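# Thread a bead onto a cord with two arms

## Task

Get any one bead onto the cord so it sits well away from both plastic tips at the cord's ends.

## Robot and tools

Robot: two six-joint arms with parallel-finger grippers, left_arm and right_arm. Scene frame: origin at table-top height, midway between the arm bases; +x points out over the table, +z up, and left_arm sits on the +y side (arm names do not match image sides). Calibrated bases: left_arm near (-0.006, +0.377, 0) m, right_arm near (+0.042, -0.321, 0) m, both facing roughly +x.

Row layout. Every command row holds 14 numbers, always for both arms even if one is idle: left_arm's six joints then its opening, then right_arm's six joints then its opening. Joint order inside each arm is fixed: shoulder (joint2), elbow (joint3), waist (joint1), wrist pitch (joint4), wrist yaw (joint5), wrist roll (joint6). Joint numbers are absolute target angles in radians, same scale as the Joint positions line. Stated ranges: shoulder 0.000 to 3.142, elbow 0.000 to 3.142, waist -2.618 to 3.054, wrist pitch -1.571 to 1.571, wrist yaw -1.571 to 1.571, wrist roll -2.094 to 2.094. True ends may differ by up to 0.059 rad; a request beyond that margin (and beyond the current angle) is rejected, and a joint pushed to its real end shows "joint sent to its limit". Opening is an absolute command from -1 (closed) to +1 (fully open, pads 0.094 m apart). To leave a gripper alone, resend its present command; 0 means half-open, not 'no change'.

Tools.
execute_actions(actions, cameras): actions is a list of actions; each action is a list of up to 15 rows, one per 1/30 s step, and a short action repeats its last row to fill 15 steps. An empty list just reports state and images.
move(target, speed, blend, opening_speed, blocking, cameras): target is one 14-number row of absolute joint angles, or a list of up to 15 such rows differing only in joints (a waypoint path, total under 10 s). speed is the peak rad/s of whichever joint travels farthest, 0.01 to 2 (default 0.5), one value or one per waypoint. blend (rad) rounds corners at intermediate waypoints; 0 stops at each. opening_speed (0.2 or more, per second on the -1..+1 scale) makes fingers ramp rather than jump. All joints interpolate together, so grippers trace curves; paths do not avoid obstacles or the other arm. blocking=false returns after about 0.5 s while motion continues; execute_actions is refused until a result shows the move has ended (use wait or stop). A new move replaces a running one.
wait(seconds 0 to 10): lets time pass holding the last command.
stop(): brakes a running move; needs stopping distance.
zoom_image(camera, region [x0,y0,x1,y1] in pixels, at most 504x504): closer look at the latest image of cam_head_left, cam_head_right, cam_high, cam_low, cam_left_wrist or cam_right_wrist (each 896x504).
read_manual(section): licence texts only.
finished_scene(scene): ends the given scene for good; call only once the bead stays threaded with the robot let go.

Results. end_effector_position (m) and end_effector_quat_wxyz are in the scene frame; the point lies between the finger pads, roughly 1 cm back from the tips, with fingers along the gripper's +z and closing along its y. Reported positions get less accurate at long reach. Joint positions / Joint velocities: per arm, the six joints in the order above, then pad gap (m). Joint targets: what each joint is currently driven to; resend these to hold still. Tool commands: current gripper commands. grip_measured: measured opening on the command scale (reads slightly wide when empty, narrower than a gripped part). grip_effort_nm: gripper motor effort, negative closing; not a pad force and not zero at rest. Joint torques: total drive output incl. gravity, positive toward larger angles, noisy; joints 1 to 3 wrap at ±28 N m. A move adds a "move:" line: done, off_target (resting with a joint over 0.035 rad away, naming the worst joint), moving, held (a safety check withheld steps or halted the path) or fault; limits=held flags withheld steps. "joint command not followed" means the clearance check altered targets. Wait adds a "wait:" line.

Motion limits. Each step, a joint target may lead its measured angle by at most 0.202 (waist), 0.258 (shoulder), 0.238 (elbow), 0.573 (wrist pitch), 0.522 (wrist yaw and roll) rad, and targets implying more than 100 mm of gripper travel are scaled back, so large jumps need several actions. Tiny changes may not start a joint. Moves take at least 0.5 s.

Gripping. Closing to just under the first-contact reading grips lightly; going about 0.11 lower gives full force (roughly 50 to 62 N per pad). To release, command well above grip_measured. A cord and small bead are thin and round: expect readings to undershoot.

Cameras: fixed cam_head_left, cam_head_right, cam_high, cam_low and a camera on each wrist, with calibration matrices given per scene (wrist views may lag during motion; fixed cameras may be off by a few mm and degrees).

Avoid: dropping or releasing moving items, anything leaving the table (that fails the task), fast contact or pressing targets far past contact, arms colliding with each other (can end the scene), and long stretched-out poses or loads that overheat motors (MOTOR HOT at 75 °C; at 90 °C the arm folds up and stays idle). Objects may occasionally be nudged by outside disturbances; check before finishing.

Each tool is called after "Call:" as name(argument=value, ...) on one line, values as JSON.

## Session

Call:
execute_actions(actions=[])

Scene clock: 0.00 s.
left_arm: end_effector_position=(+0.2088, +0.2717, +0.1345) grip_measured=+1.000 grip_effort_nm=n/a end_effector_quat_wxyz=(-0.026, +0.448, +0.892, +0.045) | right_arm: end_effector_position=(+0.5449, -0.3345, +0.3893) grip_measured=+1.000 grip_effort_nm=n/a end_effector_quat_wxyz=(+0.596, +0.088, +0.791, -0.108)
Joint names: [shoulder, elbow, waist, wrist pitch, wrist yaw, wrist roll]
Joint positions: left_arm=[1.5 1.259 -0.582 -1.387 -0.087 0.403 0.094] | right_arm=[1.618 1.679 0.076 -0.353 0.378 0.041 0.094]
Joint velocities: left_arm=[-0.012 -0.002 0.017 0.037 0.007 -0.007 0] | right_arm=[-0.022 -0.007 -0.002 -0.066 0.051 0.022 0]
Joint torques (N m): no reading
Heat: left arm: 30 °C; right arm: 27 °C.
Joint targets: left_arm=[1.489 1.270 -0.582 -1.384 -0.084 0.403] | right_arm=[1.605 1.692 0.076 -0.346 0.381 0.041]
Tool commands: left_gripper/opening=+1.0 right_gripper/opening=+1.0

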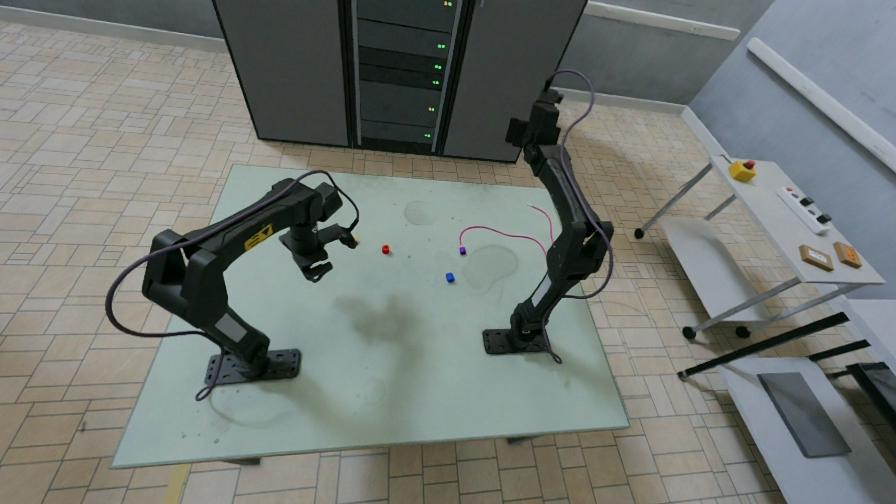

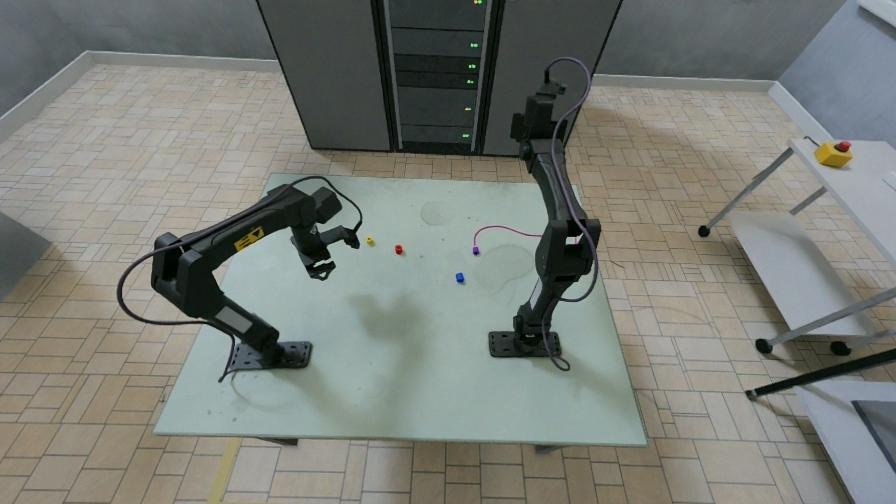

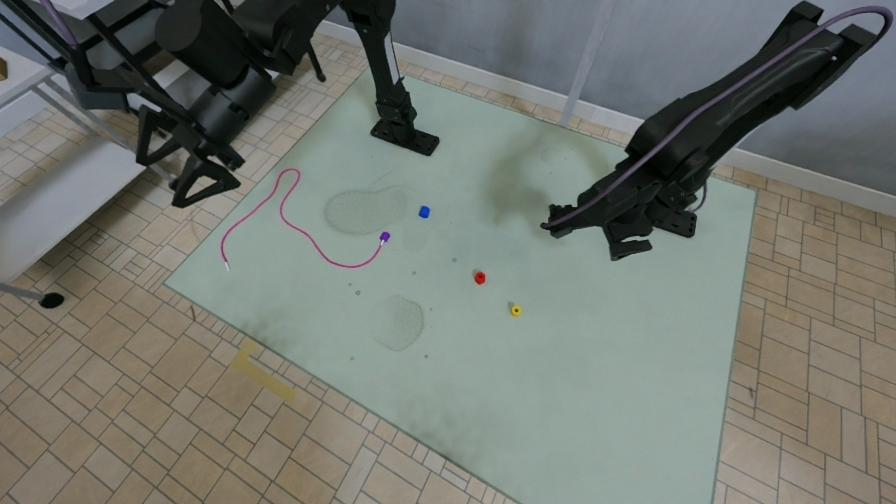

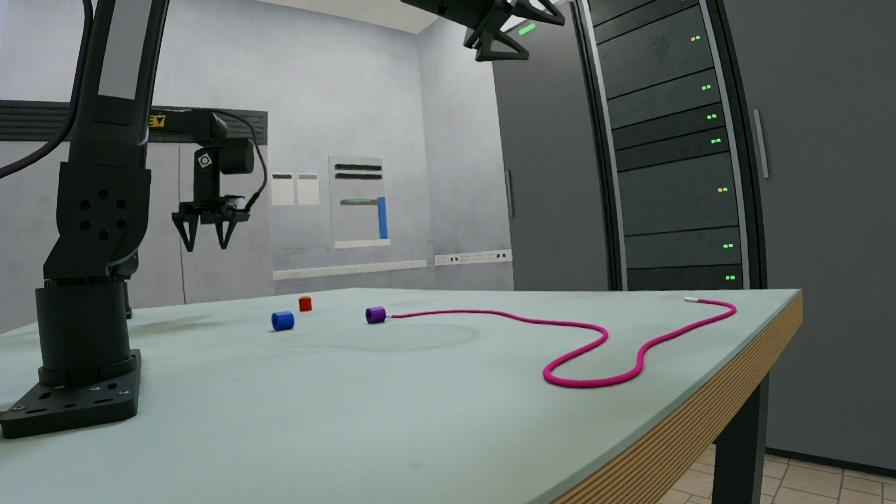

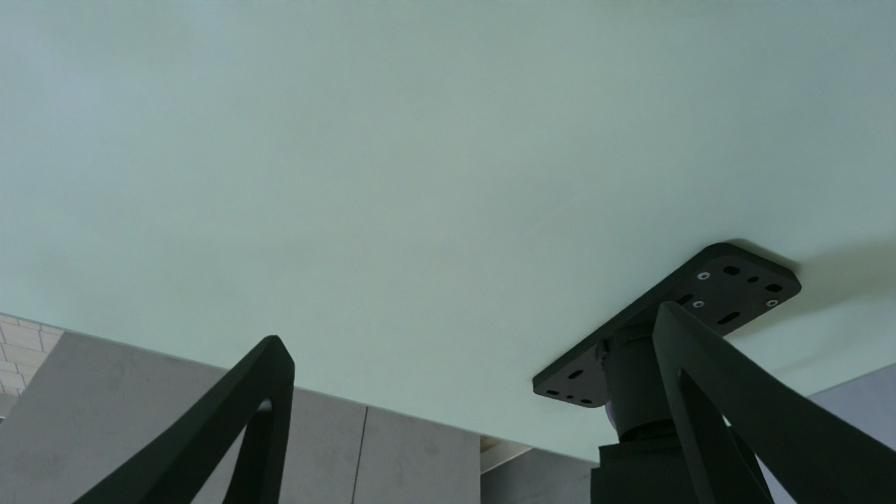

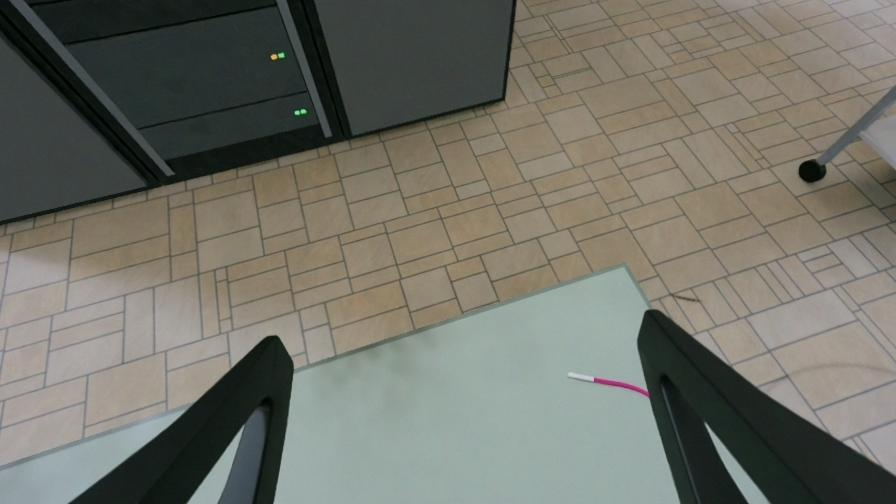

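Call:
zoom_image(camera="cam_high", region=[340, 180, 560, 330])

Call:
zoom_image(camera="cam_low", region=[240, 270, 540, 400])

Call:
zoom_image(camera="cam_head_right", region=[350, 200, 560, 310])

Call:
zoom_image(camera="cam_high", region=[200, 150, 420, 300])

Scaled by 2.291 from the camera's 896x504 image, which has a finer 1280x720 frame.

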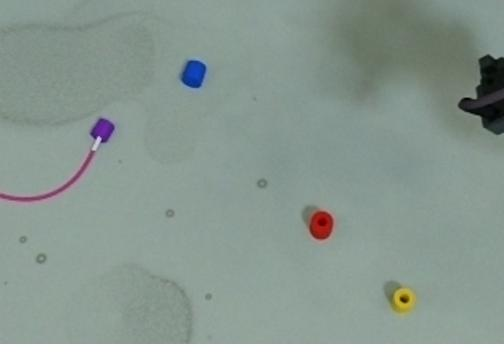

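Scaled by 1.680 from the camera's 896x504 image, which has a finer 1280x720 frame.

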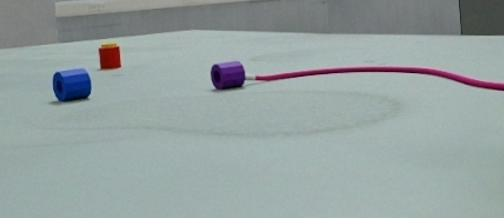

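Scaled by 2.400 from the camera's 896x504 image, which has a finer 1280x720 frame.

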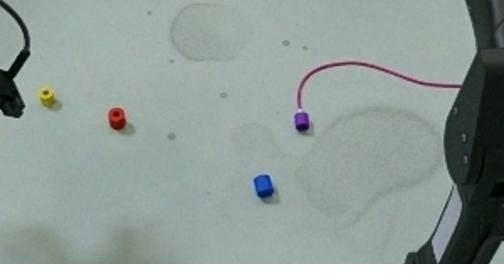

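Scaled by 2.291 from the camera's 896x504 image, which has a finer 1280x720 frame.

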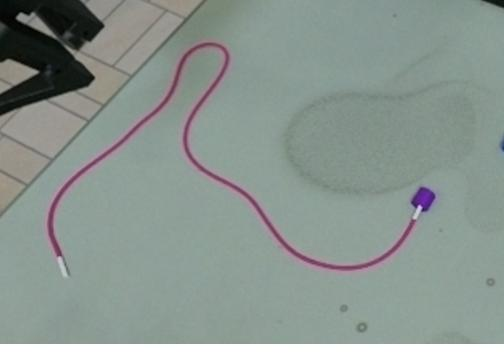

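Call:
move(target=[1.489,1.270,-0.582,-1.384,-0.084,0.403,1,1.598,1.303,0.71,-1.276,0,0.72,0], speed=1.0, cameras=["cam_right_wrist","cam_high"])

Call:
zoom_image(camera="cam_right_wrist", region=[200, 0, 700, 500])

Scene clock: 188.67 s.
left_arm: end_effector_position=(+0.2088, +0.2717, +0.1345) grip_measured=+1.000 grip_effort_nm=-0.002 end_effector_quat_wxyz=(-0.026, +0.448, +0.892, +0.045) | right_arm: end_effector_position=(+0.2538, -0.1284, +0.1189) grip_measured=+0.003 grip_effort_nm=-0.183 end_effector_quat_wxyz=(+0.005, -0.011, +1.000, +0.003)
Joint names: [shoulder, elbow, waist, wrist pitch, wrist yaw, wrist roll]
Joint positions: left_arm=[1.5 1.259 -0.582 -1.387 -0.087 0.403 0.094] | right_arm=[1.618 1.318 0.709 -1.259 0.003 0.714 0.047]
Joint velocities: left_arm=[0.007 0.002 0.007 -0.022 -0.007 -0.007 0] | right_arm=[0.002 0.012 -0.012 -0.007 -0.051 0.066 0.001]
Joint torques (N m): left_arm=[-5.83 5.98 -0.05 0.28 -0.03 -0.01] | right_arm=[-8.03 4.94 0.12 -0.14 -0.04 0.05]
Heat: left arm: 27 °C; right arm: 35 °C.
Joint targets: left_arm=[1.489 1.270 -0.582 -1.384 -0.084 0.403] | right_arm=[1.598 1.303 0.710 -1.276 0.000 0.720]
move: done
camera_calibration:
cam_right_wrist: T_world_to_cam=[[-0.0780525, -0.996928, -0.00652877, -0.105502], [-0.741558, 0.0536793, 0.668738, 0.140705], [-0.666333, 0.0570381, -0.743469, 0.380765], [0, 0, 0, 1]] pos_world=[0.349822, -0.134449, 0.188304]
Images, in order (width x height): cam_high 896x504, cam_right_wrist 896x504.

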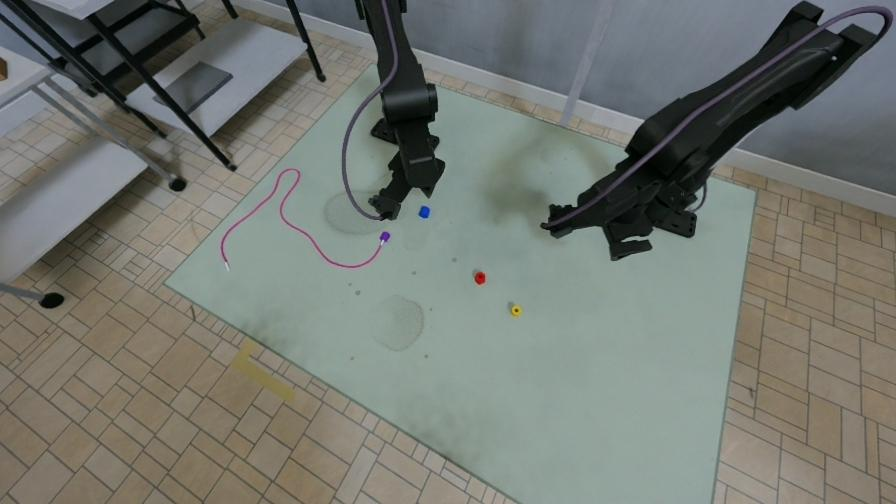

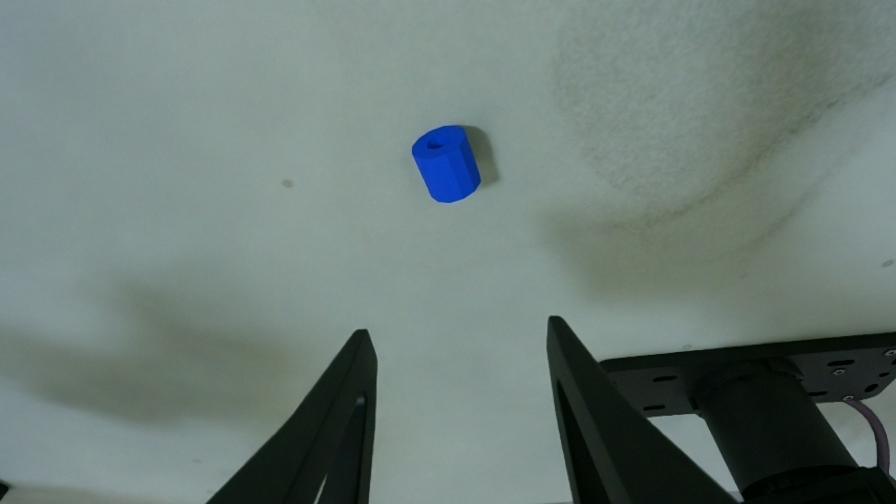

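Scaled by 1.008 from the camera's 896x504 image, which has a finer 1280x720 frame.

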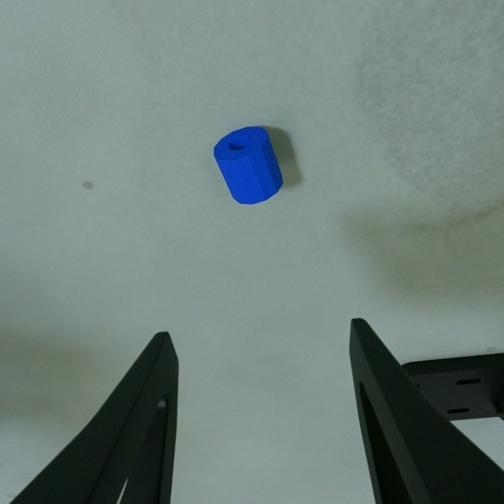

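Call:
move(target=[[1.489,1.270,-0.582,-1.384,-0.084,0.403,1,1.650,1.115,0.746,-1.040,0,0.55,0.2],[1.489,1.270,-0.582,-1.384,-0.084,0.403,1,1.710,1.003,0.746,-0.862,0,0.55,0.2]], speed=0.6, cameras=["cam_right_wrist","cam_low"])

Scene clock: 218.33 s.
left_arm: end_effector_position=(+0.2088, +0.2717, +0.1345) grip_measured=+1.000 grip_effort_nm=0.007 end_effector_quat_wxyz=(-0.026, +0.448, +0.892, +0.045) | right_arm: end_effector_position=(+0.2441, -0.1252, +0.0227) grip_measured=+0.197 grip_effort_nm=0.134 end_effector_quat_wxyz=(+0.000, -0.106, +0.994, -0.001)
Joint names: [shoulder, elbow, waist, wrist pitch, wrist yaw, wrist roll]
Joint positions: left_arm=[1.5 1.259 -0.582 -1.387 -0.087 0.403 0.094] | right_arm=[1.704 1.016 0.74 -0.883 0.001 0.555 0.056]
Joint velocities: left_arm=[0.002 -0.002 -0.007 -0.081 0.022 -0.022 0] | right_arm=[-0.022 -0.017 -0.012 0.022 -0.051 -0.007 0]
Joint torques (N m): left_arm=[-5.81 6 -0.03 0.29 -0.03 -0.01] | right_arm=[-6.26 4.42 0.54 0.24 -0.02 -0.03]
Heat: left arm: 27 °C; right arm: 29 °C.
Joint targets: left_arm=[1.489 1.270 -0.582 -1.384 -0.084 0.403] | right_arm=[1.710 1.003 0.746 -0.862 0.000 0.550]
move: done
camera_calibration:
cam_right_wrist: T_world_to_cam=[[0.111213, -0.993796, 0.00109335, -0.149637], [-0.732326, -0.0812089, 0.676095, 0.178385], [-0.671812, -0.0759914, -0.736814, 0.287045], [0, 0, 0, 1]] pos_world=[0.340117, -0.112409, 0.0910572]
Images, in order (width x height): cam_low 896x504, cam_right_wrist 896x504.

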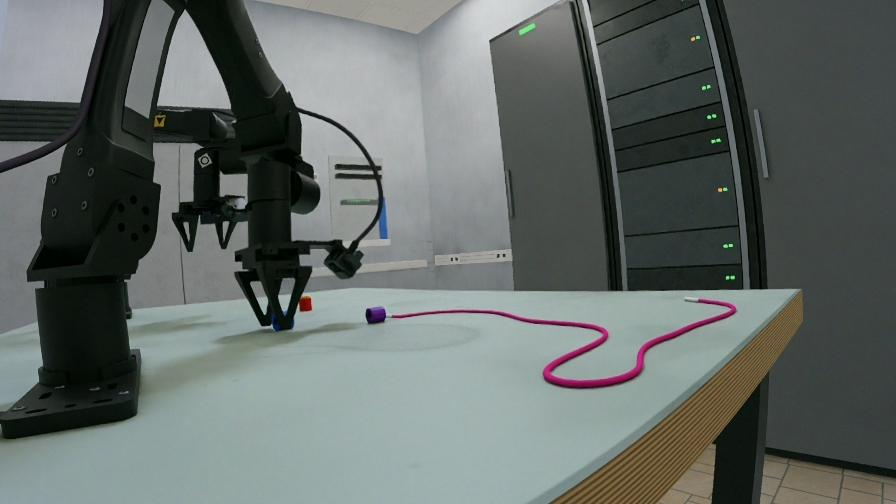

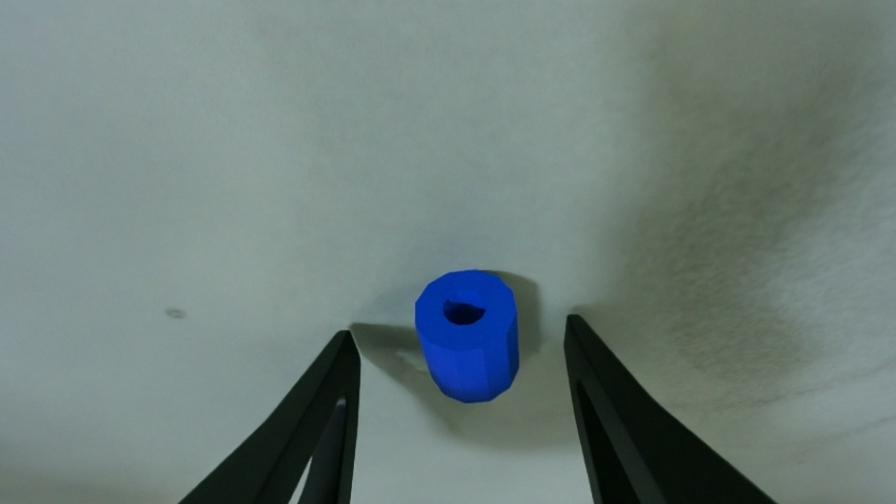

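Call:
move(target=[1.489,1.270,-0.582,-1.384,-0.084,0.403,1,1.735,0.998,0.746,-0.835,0,0.57,0.2], cameras=[])

Call:
move(target=[1.489,1.270,-0.582,-1.384,-0.084,0.403,1,1.735,0.998,0.746,-0.835,0,0.57,-0.7], opening_speed=0.7, cameras=["cam_right_wrist","cam_low"])

Scene clock: 230.23 s.
left_arm: end_effector_position=(+0.2088, +0.2717, +0.1345) grip_measured=+1.000 grip_effort_nm=0.002 end_effector_quat_wxyz=(-0.026, +0.448, +0.892, +0.045) | right_arm: end_effector_position=(+0.2460, -0.1227, +0.0198) grip_measured=+0.197 grip_effort_nm=0.134 end_effector_quat_wxyz=(+0.002, -0.102, +0.995, +0.002)
Joint names: [shoulder, elbow, waist, wrist pitch, wrist yaw, wrist roll]
Joint positions: left_arm=[1.5 1.259 -0.582 -1.387 -0.087 0.403 0.094] | right_arm=[1.715 1.016 0.74 -0.867 -0.001 0.562 0.056]
Joint velocities: left_arm=[0.007 0.002 -0.012 0.022 0.051 -0.037 0] | right_arm=[0.012 0.002 0.007 0.037 0.066 0.022 -0.001]
Joint torques (N m): left_arm=[-5.82 5.98 -0.02 0.28 -0.03 -0.01] | right_arm=[-5.29 4.14 0.57 0.32 -0.02 0.08]
Heat: left arm: 27 °C; right arm: 29 °C.
Joint targets: left_arm=[1.489 1.270 -0.582 -1.384 -0.084 0.403] | right_arm=[1.735 0.998 0.746 -0.835 0.000 0.570]
move: done
No camera images: "cameras" was empty.

Scene clock: 231.73 s.
left_arm: end_effector_position=(+0.2088, +0.2717, +0.1345) grip_measured=+1.000 grip_effort_nm=0.007 end_effector_quat_wxyz=(-0.026, +0.448, +0.892, +0.045) | right_arm: end_effector_position=(+0.2479, -0.1196, +0.0194) grip_measured=-0.536 grip_effort_nm=-1.057 end_effector_quat_wxyz=(+0.006, -0.101, +0.995, +0.008)
Joint names: [shoulder, elbow, waist, wrist pitch, wrist yaw, wrist roll]
Joint positions: left_arm=[1.5 1.259 -0.582 -1.387 -0.087 0.403 0.094] | right_arm=[1.716 1.016 0.74 -0.852 -0.006 0.565 0.022]
Joint velocities: left_arm=[-0.007 -0.002 0.002 -0.051 -0.066 0.022 0] | right_arm=[-0.007 -0.002 -0.002 -0.066 0.022 -0.022 0]
Joint torques (N m): left_arm=[-5.81 5.98 -0.02 0.29 -0.04 -0.01] | right_arm=[-5.39 4.18 0.53 0.22 0.05 0.06]
Heat: left arm: 27 °C; right arm: 29 °C.
Joint targets: left_arm=[1.489 1.270 -0.582 -1.384 -0.084 0.403] | right_arm=[1.735 0.998 0.746 -0.835 0.000 0.570]
move: done
camera_calibration:
cam_right_wrist: T_world_to_cam=[[0.10148, -0.994707, -0.01609, -0.141891], [-0.739119, -0.0862112, 0.668035, 0.185114], [-0.665886, -0.0559001, -0.743956, 0.288719], [0, 0, 0, 1]] pos_world=[0.343475, -0.109042, 0.0888488]
Images, in order (width x height): cam_low 896x504, cam_right_wrist 896x504.

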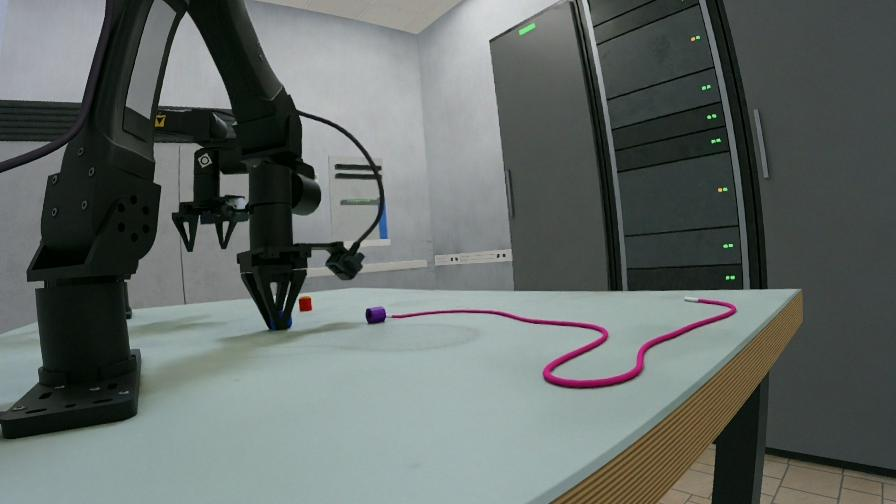

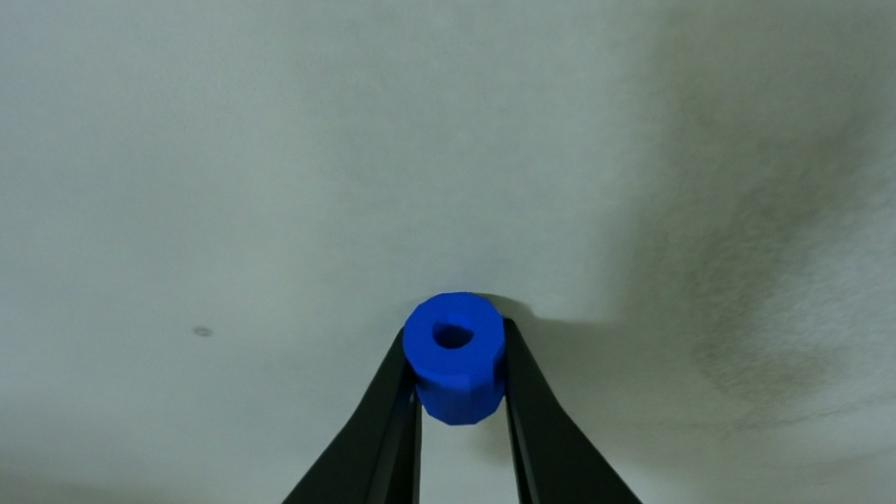

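Call:
move(target=[[1.489,1.270,-0.582,-1.384,-0.084,0.403,1,1.650,1.115,0.746,-1.040,0,0.57,-0.7],[1.489,1.270,-0.582,-1.384,-0.084,0.403,1,2.290,2.017,0.844,-1.298,0,1.673,-0.7]], speed=0.9, cameras=["cam_right_wrist","cam_low","cam_high"])

Scene clock: 250.97 s.
left_arm: end_effector_position=(+0.2088, +0.2717, +0.1345) grip_measured=+1.000 grip_effort_nm=-0.002 end_effector_quat_wxyz=(-0.026, +0.448, +0.892, +0.045) | right_arm: end_effector_position=(+0.3268, +0.0171, +0.0588) grip_measured=-0.536 grip_effort_nm=-1.057 end_effector_quat_wxyz=(-0.002, +0.390, +0.921, +0.003)
Joint names: [shoulder, elbow, waist, wrist pitch, wrist yaw, wrist roll]
Joint positions: left_arm=[1.5 1.259 -0.582 -1.387 -0.087 0.403 0.094] | right_arm=[2.269 1.975 0.839 -1.272 -0.006 1.667 0.022]
Joint velocities: left_arm=[-0.007 0.007 -0.017 -0.007 -0.022 0.037 0] | right_arm=[-0.017 -0.002 0.002 -0.022 -0.007 0.007 -0.001]
Joint torques (N m): left_arm=[-5.83 5.98 -0.03 0.29 -0.03 -0.01] | right_arm=[-10.65 9.24 0.51 -0.26 0.03 0.05]
Heat: left arm: 27 °C; right arm: 29 °C.
Joint targets: left_arm=[1.489 1.270 -0.582 -1.384 -0.084 0.403] | right_arm=[2.290 2.017 0.844 -1.298 0.000 1.673]
move: off_target (right_arm); right_arm: the elbow is farthest, 0.042 rad from its target
camera_calibration:
cam_right_wrist: T_world_to_cam=[[-0.78441, -0.620232, -0.00357669, 0.269044], [-0.455962, 0.572729, 0.681235, 0.12424], [-0.420475, 0.535998, -0.732056, 0.287192], [0, 0, 0, 1]] pos_world=[0.388447, -0.05822, 0.126567]
Images, in order (width x height): cam_high 896x504, cam_low 896x504, cam_right_wrist 896x504.

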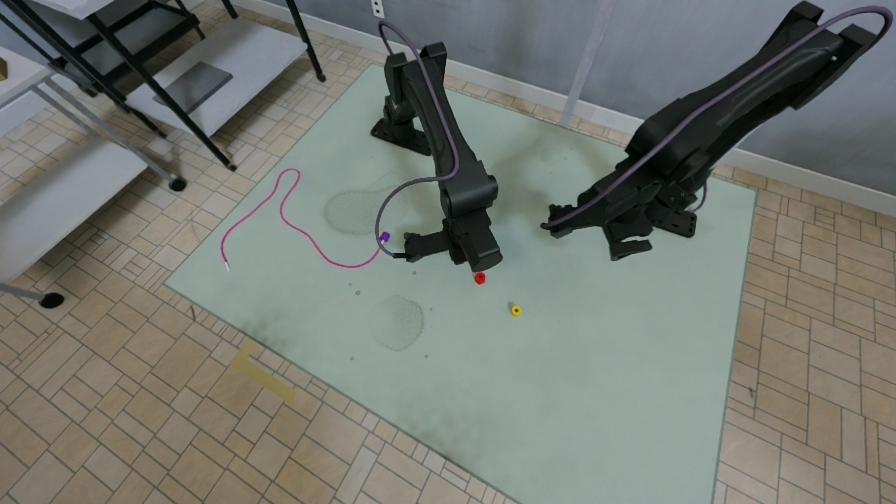

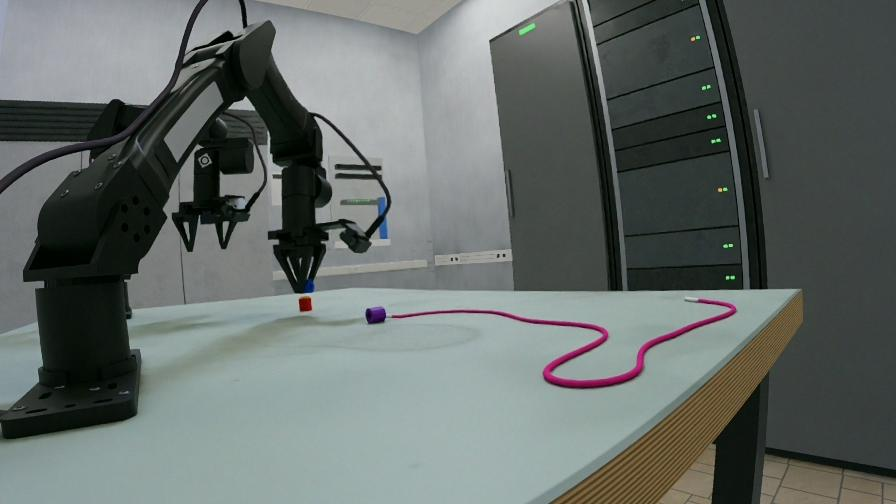

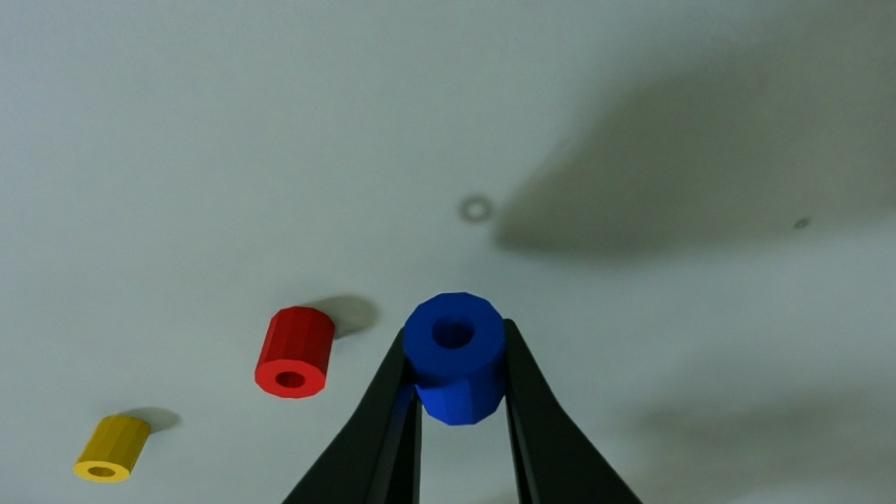

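Call:
move(target=[1.489,1.270,-0.582,-1.384,-0.084,0.403,1,2.308,1.896,0.844,-1.159,0,1.673,-0.7], speed=0.2, cameras=["cam_right_wrist","cam_low"])

Call:
zoom_image(camera="cam_low", region=[240, 240, 400, 340])

Scene clock: 267.50 s.
left_arm: end_effector_position=(+0.2088, +0.2717, +0.1345) grip_measured=+1.000 grip_effort_nm=-0.002 end_effector_quat_wxyz=(-0.026, +0.448, +0.892, +0.045) | right_arm: end_effector_position=(+0.3314, +0.0225, +0.0353) grip_measured=-0.536 grip_effort_nm=-1.057 end_effector_quat_wxyz=(+0.001, +0.390, +0.921, +0.013)
Joint names: [shoulder, elbow, waist, wrist pitch, wrist yaw, wrist roll]
Joint positions: left_arm=[1.5 1.259 -0.582 -1.387 -0.087 0.403 0.094] | right_arm=[2.288 1.914 0.839 -1.17 -0.006 1.668 0.022]
Joint velocities: left_arm=[0.002 -0.007 -0.022 0.037 -0.095 0.007 0] | right_arm=[-0.002 0.007 0.002 -0.051 0.007 -0.007 0]
Joint torques (N m): left_arm=[-5.82 6 -0.05 0.29 -0.04 -0.01] | right_arm=[-10.8 4.64 0.46 0.2 0.05 0.06]
Heat: left arm: 27 °C; right arm: 30 °C.
Joint targets: left_arm=[1.489 1.270 -0.582 -1.384 -0.084 0.403] | right_arm=[2.308 1.896 0.844 -1.159 0.000 1.673]
move: done
camera_calibration:
cam_right_wrist: T_world_to_cam=[[-0.784695, -0.619412, -0.0241407, 0.27675], [-0.464799, 0.562165, 0.684056, 0.142312], [-0.410142, 0.547996, -0.72903, 0.265217], [0, 0, 0, 1]] pos_world=[0.392087, -0.0539179, 0.102682]
Images, in order (width x height): cam_low 896x504, cam_right_wrist 896x504.

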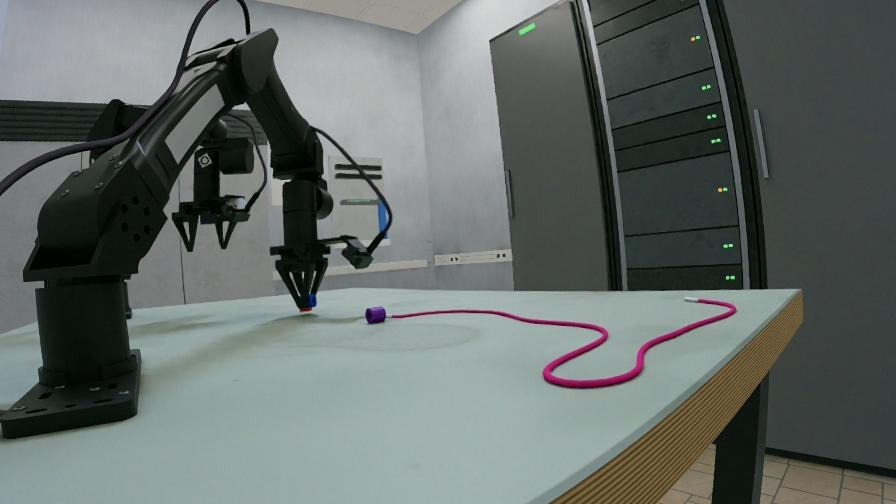

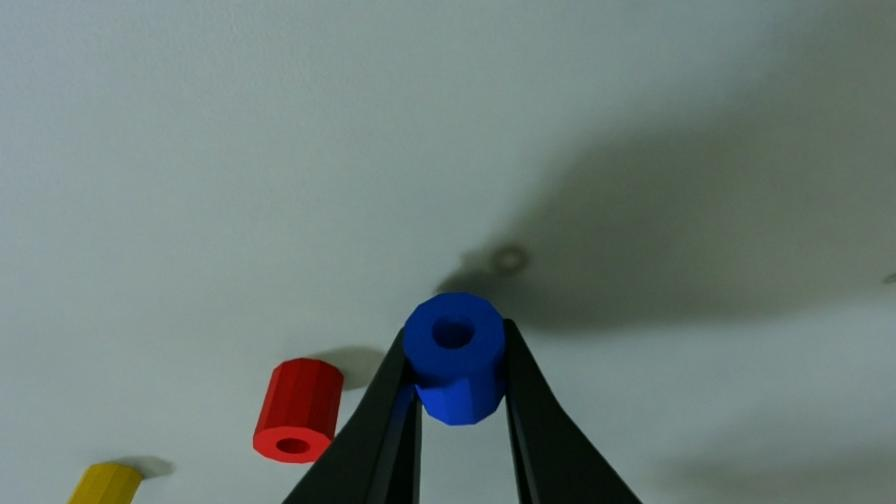

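Scaled by 3.150 from the camera's 896x504 image, which has a finer 1280x720 frame.

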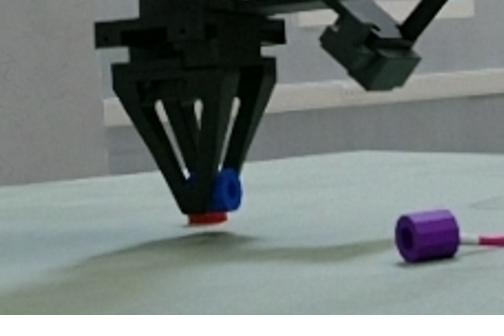

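Call:
move(target=[1.489,1.270,-0.582,-1.384,-0.084,0.403,1,2.310,1.852,0.844,-1.135,0,1.673,-0.7], speed=0.12, cameras=["cam_low"])

Call:
zoom_image(camera="cam_low", region=[240, 240, 400, 340])

Scene clock: 276.60 s.
left_arm: end_effector_position=(+0.2088, +0.2717, +0.1345) grip_measured=+1.000 grip_effort_nm=-0.002 end_effector_quat_wxyz=(-0.026, +0.448, +0.892, +0.045) | right_arm: end_effector_position=(+0.3275, +0.0180, +0.0253) grip_measured=-0.536 grip_effort_nm=-1.053 end_effector_quat_wxyz=(-0.002, +0.390, +0.921, +0.005)
Joint names: [shoulder, elbow, waist, wrist pitch, wrist yaw, wrist roll]
Joint positions: left_arm=[1.5 1.259 -0.582 -1.387 -0.087 0.403 0.094] | right_arm=[2.288 1.874 0.839 -1.148 -0.006 1.668 0.022]
Joint velocities: left_arm=[-0.002 -0.012 -0.002 0.051 -0.037 -0.066 0] | right_arm=[0.002 -0.012 -0.002 -0.037 0.022 -0.007 0]
Joint torques (N m): left_arm=[-5.83 5.97 -0.03 0.28 -0.04 -0.01] | right_arm=[-10.54 4.26 0.44 0.16 0.04 0.06]
Heat: left arm: 27 °C; right arm: 31 °C.
Joint targets: left_arm=[1.489 1.270 -0.582 -1.384 -0.084 0.403] | right_arm=[2.310 1.852 0.844 -1.135 0.000 1.673]
move: done
Images, in order (width x height): cam_low 896x504.

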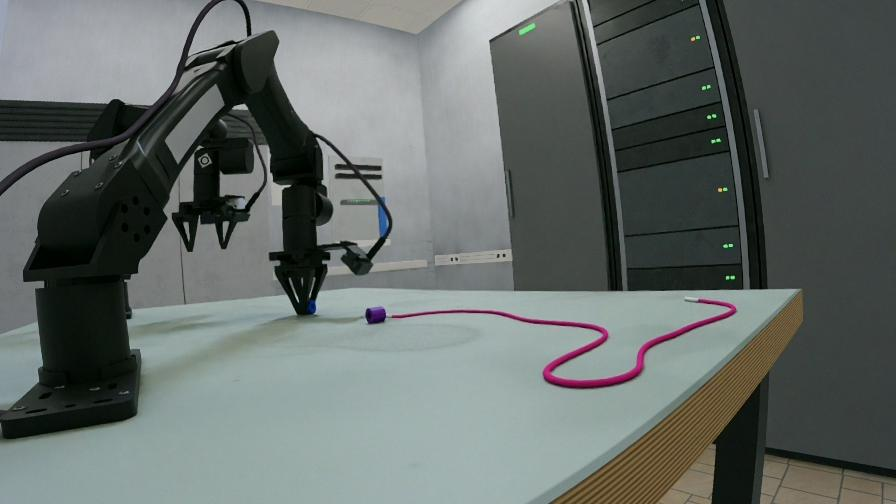

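Scaled by 3.150 from the camera's 896x504 image, which has a finer 1280x720 frame.

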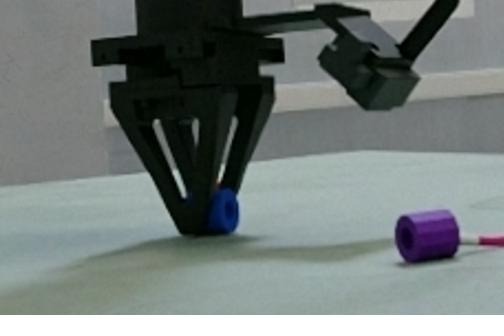

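Call:
move(target=[1.489,1.270,-0.582,-1.384,-0.084,0.403,1,2.322,1.852,0.844,-1.122,0,1.673,-0.7], speed=0.12, cameras=["cam_low"])

Call:
zoom_image(camera="cam_low", region=[240, 240, 400, 340])

Scene clock: 281.53 s.
left_arm: end_effector_position=(+0.2088, +0.2717, +0.1345) grip_measured=+1.000 grip_effort_nm=-0.002 end_effector_quat_wxyz=(-0.026, +0.448, +0.892, +0.045) | right_arm: end_effector_position=(+0.3283, +0.0189, +0.0251) grip_measured=-0.536 grip_effort_nm=-1.057 end_effector_quat_wxyz=(-0.001, +0.390, +0.921, +0.007)
Joint names: [shoulder, elbow, waist, wrist pitch, wrist yaw, wrist roll]
Joint positions: left_arm=[1.5 1.259 -0.582 -1.387 -0.087 0.403 0.094] | right_arm=[2.289 1.874 0.839 -1.143 -0.006 1.668 0.022]
Joint velocities: left_arm=[0.007 -0.007 0.002 0.051 0.051 0.022 0] | right_arm=[-0.007 0.002 -0.012 0.007 0.007 0.037 -0.001]
Joint torques (N m): left_arm=[-5.82 6 -0.03 0.29 -0.03 -0.01] | right_arm=[-9.68 4.38 0.43 0.25 0.03 0.06]
Heat: left arm: 27 °C; right arm: 31 °C.
Joint targets: left_arm=[1.489 1.270 -0.582 -1.384 -0.084 0.403] | right_arm=[2.322 1.852 0.844 -1.122 0.000 1.673]
move: done
Images, in order (width x height): cam_low 896x504.

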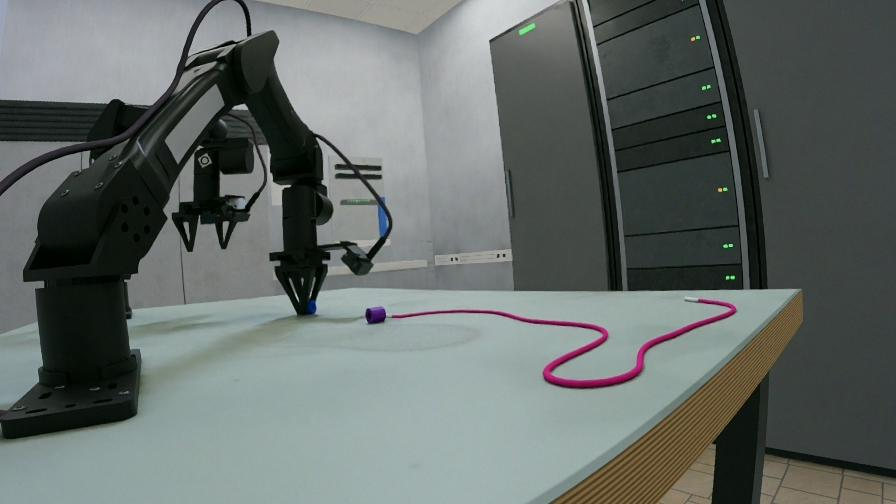

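Scaled by 3.150 from the camera's 896x504 image, which has a finer 1280x720 frame.

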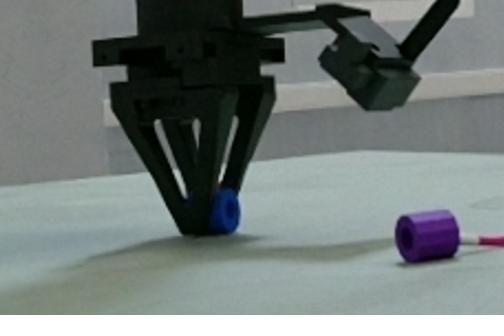

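Call:
move(target=[1.489,1.270,-0.582,-1.384,-0.084,0.403,1,2.336,1.852,0.844,-1.105,0,1.673,-0.7], speed=0.12, cameras=["cam_right_wrist"])

Scene clock: 287.60 s.
left_arm: end_effector_position=(+0.2088, +0.2717, +0.1345) grip_measured=+1.000 grip_effort_nm=-0.002 end_effector_quat_wxyz=(-0.026, +0.448, +0.892, +0.045) | right_arm: end_effector_position=(+0.3283, +0.0189, +0.0248) grip_measured=-0.536 grip_effort_nm=-1.057 end_effector_quat_wxyz=(-0.001, +0.390, +0.921, +0.007)
Joint names: [shoulder, elbow, waist, wrist pitch, wrist yaw, wrist roll]
Joint positions: left_arm=[1.5 1.259 -0.582 -1.387 -0.087 0.403 0.094] | right_arm=[2.289 1.874 0.839 -1.143 -0.006 1.668 0.022]
Joint velocities: left_arm=[0.002 0.002 -0.007 -0.022 0.037 -0.051 0] | right_arm=[-0.007 0.002 -0.002 -0.007 0.037 -0.081 0]
Joint torques (N m): left_arm=[-5.85 6 -0.02 0.28 -0.03 -0.01] | right_arm=[-8.72 4.36 0.47 0.41 0.03 0.05]
Heat: left arm: 27 °C; right arm: 31 °C.
Joint targets: left_arm=[1.489 1.270 -0.582 -1.384 -0.084 0.403] | right_arm=[2.336 1.852 0.844 -1.105 0.000 1.673]
move: off_target (right_arm); right_arm: the shoulder is farthest, 0.047 rad from its target
camera_calibration:
cam_right_wrist: T_world_to_cam=[[-0.785086, -0.619295, -0.0106748, 0.271592], [-0.458501, 0.569486, 0.682248, 0.147962], [-0.416433, 0.540517, -0.731043, 0.260526], [0, 0, 0, 1]] pos_world=[0.389555, -0.056886, 0.092408]
Images, in order (width x height): cam_right_wrist 896x504.

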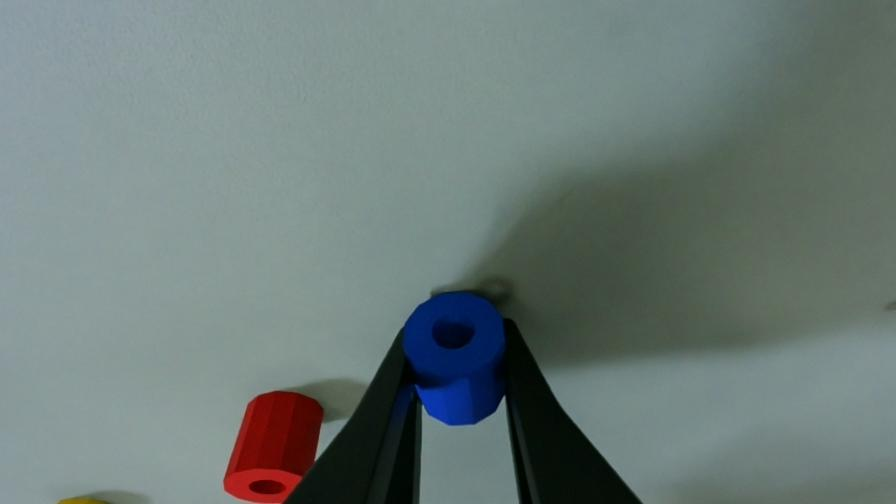

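Call:
move(target=[1.489,1.270,-0.582,-1.384,-0.084,0.403,1,2.318,1.852,0.844,-1.12,0,1.673,-0.35], opening_speed=0.6, cameras=[])

Call:
move(target=[[1.489,1.270,-0.582,-1.384,-0.084,0.403,1,2.290,2.017,0.844,-1.298,0,1.673,-0.35],[1.489,1.270,-0.582,-1.384,-0.084,0.403,1,1.65,1.7,0.3,-1.4,0,0.2,-0.35]], speed=[0.4,1.2])

Scene clock: 297.20 s.
left_arm: end_effector_position=(+0.2088, +0.2717, +0.1345) grip_measured=+1.000 grip_effort_nm=0.007 end_effector_quat_wxyz=(-0.026, +0.448, +0.892, +0.045) | right_arm: end_effector_position=(+0.3283, +0.0189, +0.0248) grip_measured=-0.353 grip_effort_nm=0.149 end_effector_quat_wxyz=(-0.001, +0.390, +0.921, +0.007)
Joint names: [shoulder, elbow, waist, wrist pitch, wrist yaw, wrist roll]
Joint positions: left_arm=[1.5 1.259 -0.582 -1.387 -0.087 0.403 0.094] | right_arm=[2.289 1.874 0.839 -1.143 -0.006 1.668 0.03]
Joint velocities: left_arm=[-0.007 -0.007 -0.002 -0.022 0.007 0.066 0] | right_arm=[0.002 -0.007 -0.012 -0.066 -0.007 0.037 -0.001]
Joint torques (N m): left_arm=[-5.82 5.98 -0.02 0.29 -0.03 -0.02] | right_arm=[-10.03 4.3 0.44 0.25 0.03 0.07]
Heat: left arm: 27 °C; right arm: 30 °C.
Joint targets: left_arm=[1.489 1.270 -0.582 -1.384 -0.084 0.403] | right_arm=[2.318 1.852 0.844 -1.120 0.000 1.673]
move: done
No camera images: "cameras" was empty.

Scene clock: 299.93 s.
left_arm: end_effector_position=(+0.2088, +0.2717, +0.1345) grip_measured=+1.000 grip_effort_nm=0.002 end_effector_quat_wxyz=(-0.026, +0.448, +0.892, +0.045) | right_arm: end_effector_position=(+0.3670, -0.2071, +0.2103) grip_measured=-0.353 grip_effort_nm=0.134 end_effector_quat_wxyz=(+0.109, -0.062, +0.992, +0.034)
Joint names: [shoulder, elbow, waist, wrist pitch, wrist yaw, wrist roll]
Joint positions: left_arm=[1.5 1.259 -0.582 -1.387 -0.087 0.403 0.094] | right_arm=[1.673 1.719 0.304 -1.389 -0.007 0.206 0.03]
Joint velocities: left_arm=[-0.002 -0.002 -0.002 0.022 0.007 -0.007 0] | right_arm=[-0.012 -0.002 0.007 0.022 -0.037 -0.066 0]
Joint torques (N m): left_arm=[-5.83 6 -0.03 0.29 -0.04 -0.01] | right_arm=[-8.95 4.79 -0.42 0.37 0.06 -0.07]
Heat: left arm: 27 °C; right arm: 31 °C.
Joint targets: left_arm=[1.489 1.270 -0.582 -1.384 -0.084 0.403] | right_arm=[1.650 1.700 0.300 -1.400 0.000 0.200]
move: done
camera_calibration:
cam_right_wrist: T_world_to_cam=[[0.0328778, -0.99666, -0.0747554, -0.200873], [-0.862432, -0.0660908, 0.501839, 0.222387], [-0.505104, 0.047972, -0.861724, 0.492411], [0, 0, 0, 1]] pos_world=[0.447117, -0.209126, 0.297704]

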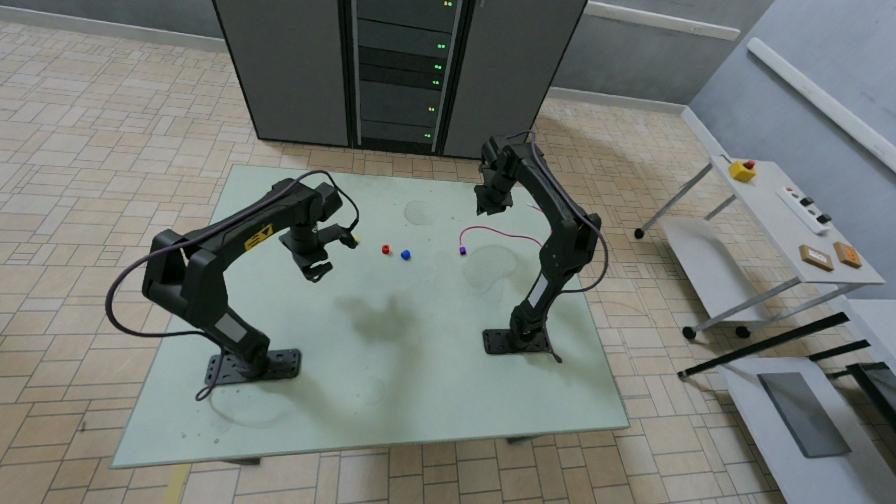

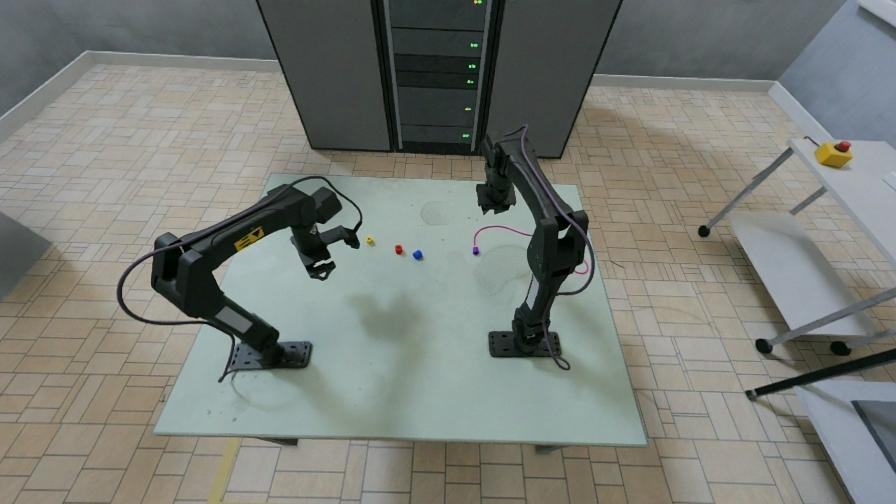

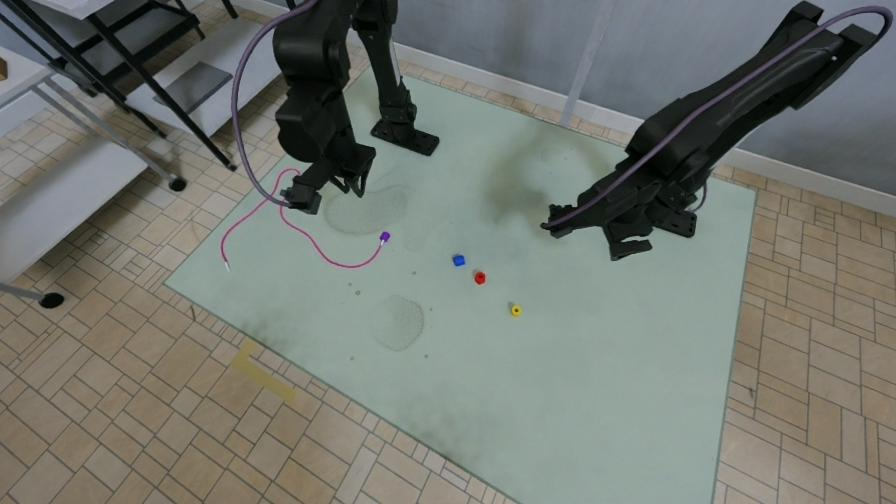

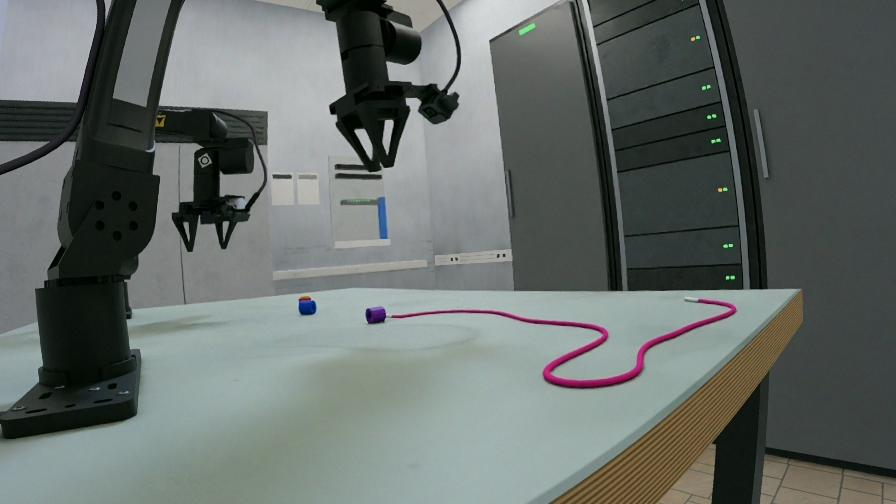

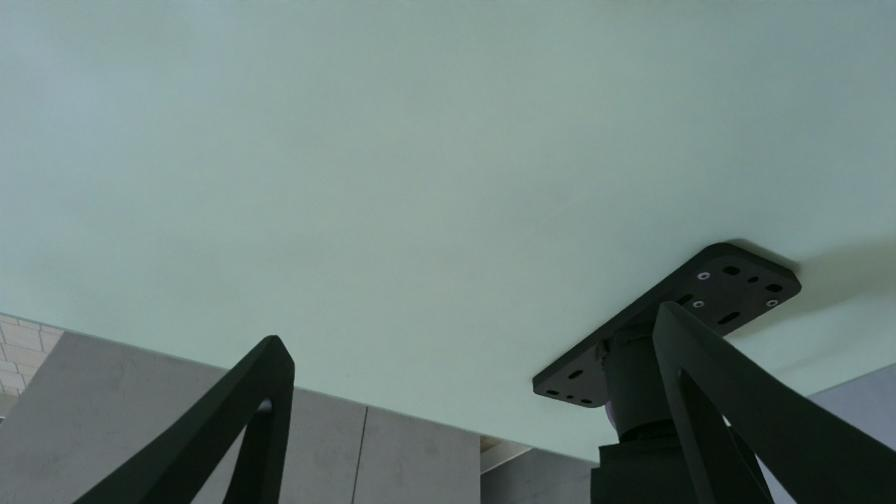

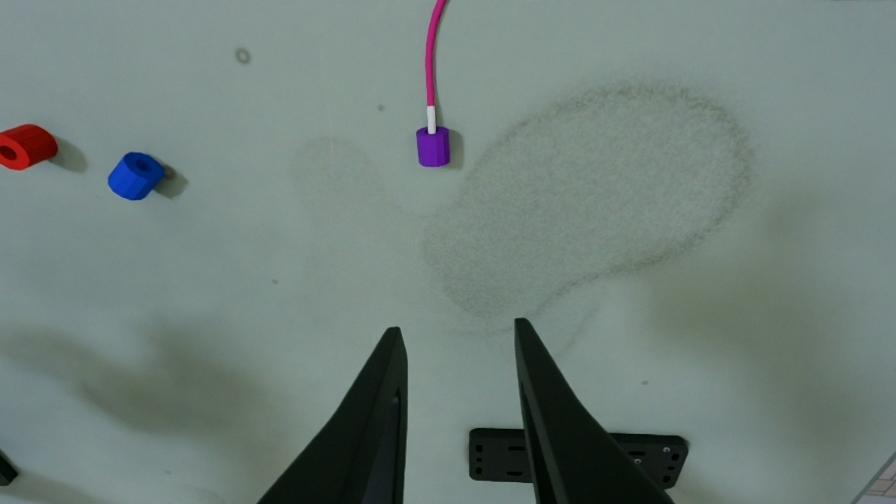

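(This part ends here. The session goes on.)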